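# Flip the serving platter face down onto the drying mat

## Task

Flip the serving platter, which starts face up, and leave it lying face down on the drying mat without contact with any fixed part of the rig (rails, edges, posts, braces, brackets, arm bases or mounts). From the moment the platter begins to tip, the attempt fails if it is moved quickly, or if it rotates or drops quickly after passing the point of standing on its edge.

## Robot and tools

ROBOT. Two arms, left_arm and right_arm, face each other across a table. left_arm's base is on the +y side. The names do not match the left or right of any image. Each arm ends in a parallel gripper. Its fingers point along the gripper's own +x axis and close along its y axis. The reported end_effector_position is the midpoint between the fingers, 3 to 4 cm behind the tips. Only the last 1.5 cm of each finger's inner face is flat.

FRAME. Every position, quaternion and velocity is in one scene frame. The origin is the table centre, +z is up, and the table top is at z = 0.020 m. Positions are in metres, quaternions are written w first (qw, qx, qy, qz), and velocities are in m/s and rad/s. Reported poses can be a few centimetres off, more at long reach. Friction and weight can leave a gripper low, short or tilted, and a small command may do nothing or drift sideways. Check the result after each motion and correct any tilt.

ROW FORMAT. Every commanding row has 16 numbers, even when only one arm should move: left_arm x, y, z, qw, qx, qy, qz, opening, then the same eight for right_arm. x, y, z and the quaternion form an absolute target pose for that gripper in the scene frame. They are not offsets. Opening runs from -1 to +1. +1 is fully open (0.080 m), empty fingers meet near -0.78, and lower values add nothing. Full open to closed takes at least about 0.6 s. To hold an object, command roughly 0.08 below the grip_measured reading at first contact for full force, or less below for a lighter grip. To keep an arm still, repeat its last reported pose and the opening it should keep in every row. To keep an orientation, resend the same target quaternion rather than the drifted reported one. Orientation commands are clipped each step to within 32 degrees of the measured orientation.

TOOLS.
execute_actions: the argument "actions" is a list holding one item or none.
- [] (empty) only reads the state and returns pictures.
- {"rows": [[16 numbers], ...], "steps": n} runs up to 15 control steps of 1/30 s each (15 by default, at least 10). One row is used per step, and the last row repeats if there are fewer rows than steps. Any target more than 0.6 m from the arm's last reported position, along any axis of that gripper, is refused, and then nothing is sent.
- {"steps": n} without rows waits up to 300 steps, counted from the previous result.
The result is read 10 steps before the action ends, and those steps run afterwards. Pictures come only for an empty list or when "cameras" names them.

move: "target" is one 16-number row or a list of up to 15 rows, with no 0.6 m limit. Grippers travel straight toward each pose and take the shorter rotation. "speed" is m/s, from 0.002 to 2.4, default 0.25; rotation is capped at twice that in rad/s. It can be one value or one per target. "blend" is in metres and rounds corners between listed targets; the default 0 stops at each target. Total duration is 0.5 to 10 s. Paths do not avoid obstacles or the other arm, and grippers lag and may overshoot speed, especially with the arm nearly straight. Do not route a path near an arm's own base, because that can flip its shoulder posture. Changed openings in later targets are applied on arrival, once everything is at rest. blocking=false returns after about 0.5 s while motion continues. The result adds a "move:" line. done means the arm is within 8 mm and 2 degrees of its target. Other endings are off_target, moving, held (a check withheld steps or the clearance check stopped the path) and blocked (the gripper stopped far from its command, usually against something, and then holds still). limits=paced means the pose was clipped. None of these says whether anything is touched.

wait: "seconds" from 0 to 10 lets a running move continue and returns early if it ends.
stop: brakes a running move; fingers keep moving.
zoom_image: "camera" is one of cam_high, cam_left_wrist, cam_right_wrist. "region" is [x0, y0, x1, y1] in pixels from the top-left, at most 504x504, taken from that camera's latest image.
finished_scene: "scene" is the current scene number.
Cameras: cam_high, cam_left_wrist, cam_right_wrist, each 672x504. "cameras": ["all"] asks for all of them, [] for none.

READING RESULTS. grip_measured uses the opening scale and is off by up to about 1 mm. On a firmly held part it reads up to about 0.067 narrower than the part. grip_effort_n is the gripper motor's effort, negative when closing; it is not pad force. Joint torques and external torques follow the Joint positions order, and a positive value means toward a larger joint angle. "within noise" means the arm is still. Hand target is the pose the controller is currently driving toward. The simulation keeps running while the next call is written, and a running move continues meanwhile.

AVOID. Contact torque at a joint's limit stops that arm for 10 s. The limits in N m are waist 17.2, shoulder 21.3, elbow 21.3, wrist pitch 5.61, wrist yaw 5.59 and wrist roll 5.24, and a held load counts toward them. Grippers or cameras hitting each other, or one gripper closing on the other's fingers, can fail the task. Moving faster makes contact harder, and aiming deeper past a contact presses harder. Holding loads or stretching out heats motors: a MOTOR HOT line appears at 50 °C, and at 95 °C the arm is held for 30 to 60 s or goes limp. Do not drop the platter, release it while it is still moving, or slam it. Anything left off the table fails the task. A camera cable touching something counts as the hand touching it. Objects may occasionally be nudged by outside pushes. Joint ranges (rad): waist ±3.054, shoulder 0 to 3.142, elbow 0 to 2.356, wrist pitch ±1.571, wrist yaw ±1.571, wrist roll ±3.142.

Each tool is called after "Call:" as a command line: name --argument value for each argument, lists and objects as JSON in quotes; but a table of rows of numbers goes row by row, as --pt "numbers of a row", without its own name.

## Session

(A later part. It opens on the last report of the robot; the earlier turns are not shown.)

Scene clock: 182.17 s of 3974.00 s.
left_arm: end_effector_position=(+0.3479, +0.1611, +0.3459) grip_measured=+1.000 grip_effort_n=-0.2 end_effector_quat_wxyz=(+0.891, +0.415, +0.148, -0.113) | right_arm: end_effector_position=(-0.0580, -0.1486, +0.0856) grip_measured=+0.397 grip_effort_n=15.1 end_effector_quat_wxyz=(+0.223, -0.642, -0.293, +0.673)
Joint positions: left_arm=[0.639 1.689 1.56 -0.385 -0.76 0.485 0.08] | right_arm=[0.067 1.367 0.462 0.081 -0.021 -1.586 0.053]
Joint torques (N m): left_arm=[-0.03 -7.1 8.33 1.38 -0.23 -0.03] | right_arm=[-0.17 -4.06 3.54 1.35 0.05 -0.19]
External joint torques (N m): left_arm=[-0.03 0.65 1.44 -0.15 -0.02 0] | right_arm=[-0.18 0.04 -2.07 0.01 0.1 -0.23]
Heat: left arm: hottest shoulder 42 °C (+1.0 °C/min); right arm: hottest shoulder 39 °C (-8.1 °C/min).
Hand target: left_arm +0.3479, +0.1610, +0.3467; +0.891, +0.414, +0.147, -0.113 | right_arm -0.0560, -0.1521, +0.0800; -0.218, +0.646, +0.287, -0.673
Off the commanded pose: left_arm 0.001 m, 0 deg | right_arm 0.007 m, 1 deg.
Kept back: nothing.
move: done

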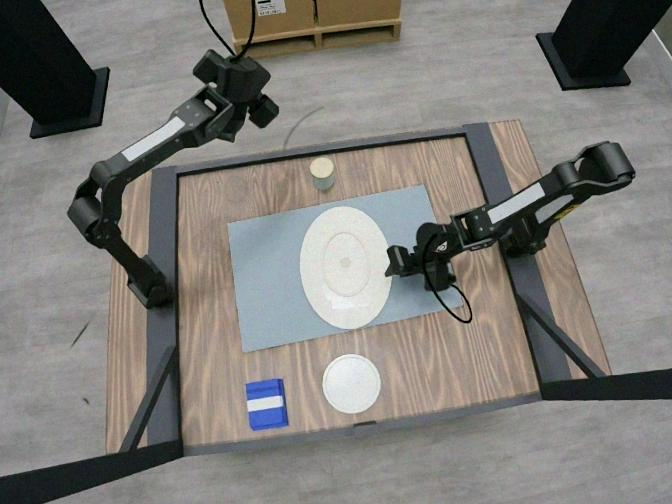

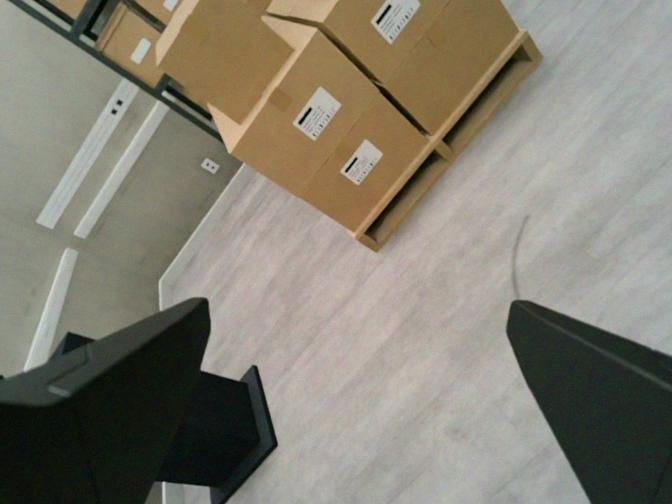

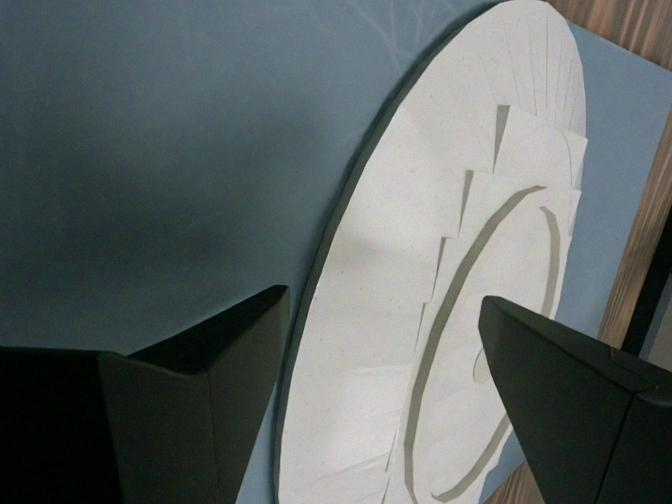

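Flat (free of lower finger). Withdraw.

Call:
move --pt "0.3479 0.1610 0.3467 0.891 0.414 0.147 -0.113 1 -0.053 -0.182 0.086 0.2185 -0.6459 -0.2875 0.6725 0.4" --pt "0.3479 0.1610 0.3467 0.891 0.414 0.147 -0.113 1 -0.05 -0.215 0.15 0.2185 -0.6459 -0.2875 0.6725 0.4" --pt "0.3479 0.1610 0.3467 0.891 0.414 0.147 -0.113 1 -0.05 -0.23 0.26 0.2534 -0.6601 -0.2534 0.6601 0.4" --speed '[0.05, 0.1, 0.15]'

Call:
zoom_image --camera "cam_high" --region '[200, 140, 480, 350]'

Scene clock: 185.30 s of 3974.00 s.
left_arm: end_effector_position=(+0.3479, +0.1611, +0.3459) grip_measured=+1.000 grip_effort_n=-0.2 end_effector_quat_wxyz=(+0.891, +0.415, +0.148, -0.113) | right_arm: end_effector_position=(-0.0498, -0.2312, +0.2555) grip_measured=+0.397 grip_effort_n=15.1 end_effector_quat_wxyz=(+0.250, -0.661, -0.251, +0.662)
Joint positions: left_arm=[0.639 1.689 1.56 -0.385 -0.76 0.485 0.08] | right_arm=[0.14 0.855 0.927 -0.924 0.101 -1.455 0.053]
Joint torques (N m): left_arm=[-0.02 -7.11 8.33 1.38 -0.22 -0.03] | right_arm=[0.22 -1.15 6.99 1.01 0.22 0.14]
External joint torques (N m): left_arm=[0.03 0.75 1.42 -0.15 -0.01 0] | right_arm=[0.22 0.21 0.55 -0.32 0.21 0.1]
Heat: left arm: hottest shoulder 42 °C (+1.0 °C/min); right arm: hottest shoulder 38 °C (-12.1 °C/min).
Hand target: left_arm +0.3479, +0.1610, +0.3467; +0.891, +0.414, +0.147, -0.113 | right_arm -0.0500, -0.2300, +0.2600; -0.253, +0.660, +0.253, -0.660
Off the commanded pose: left_arm 0.001 m, 0 deg | right_arm 0.005 m, 1 deg.
Kept back: nothing.
move: done

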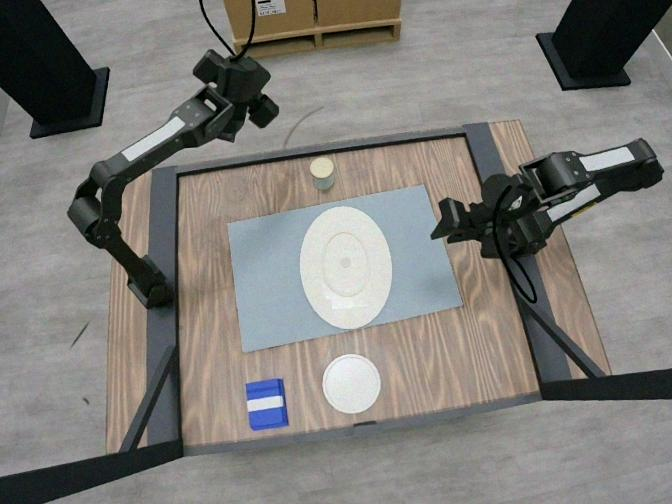

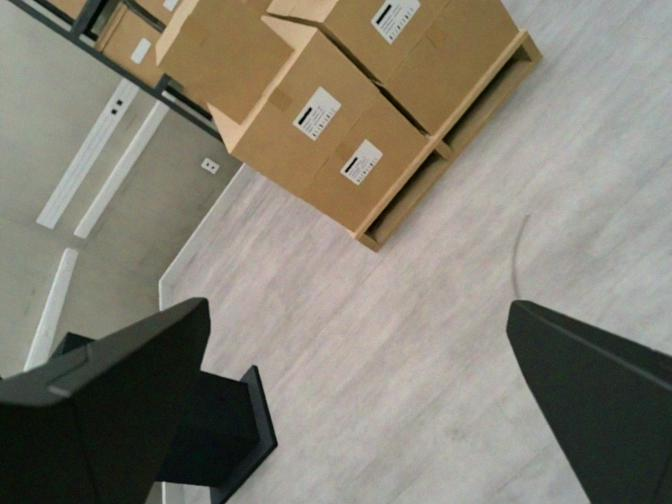

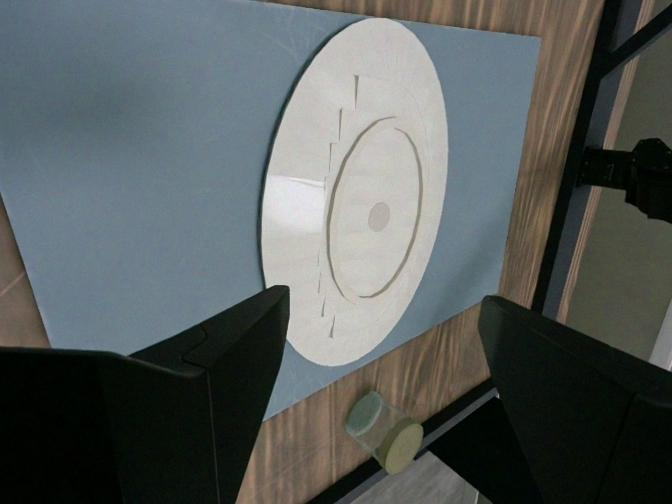

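Scaled by 1.800 (camera's finer frame: 960x720).

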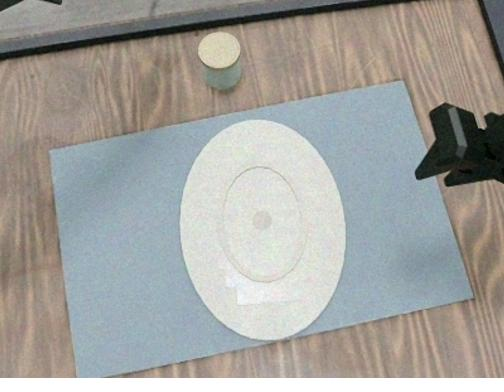

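Call:
finished_scene --scene 2

The scene is finished: the task was done.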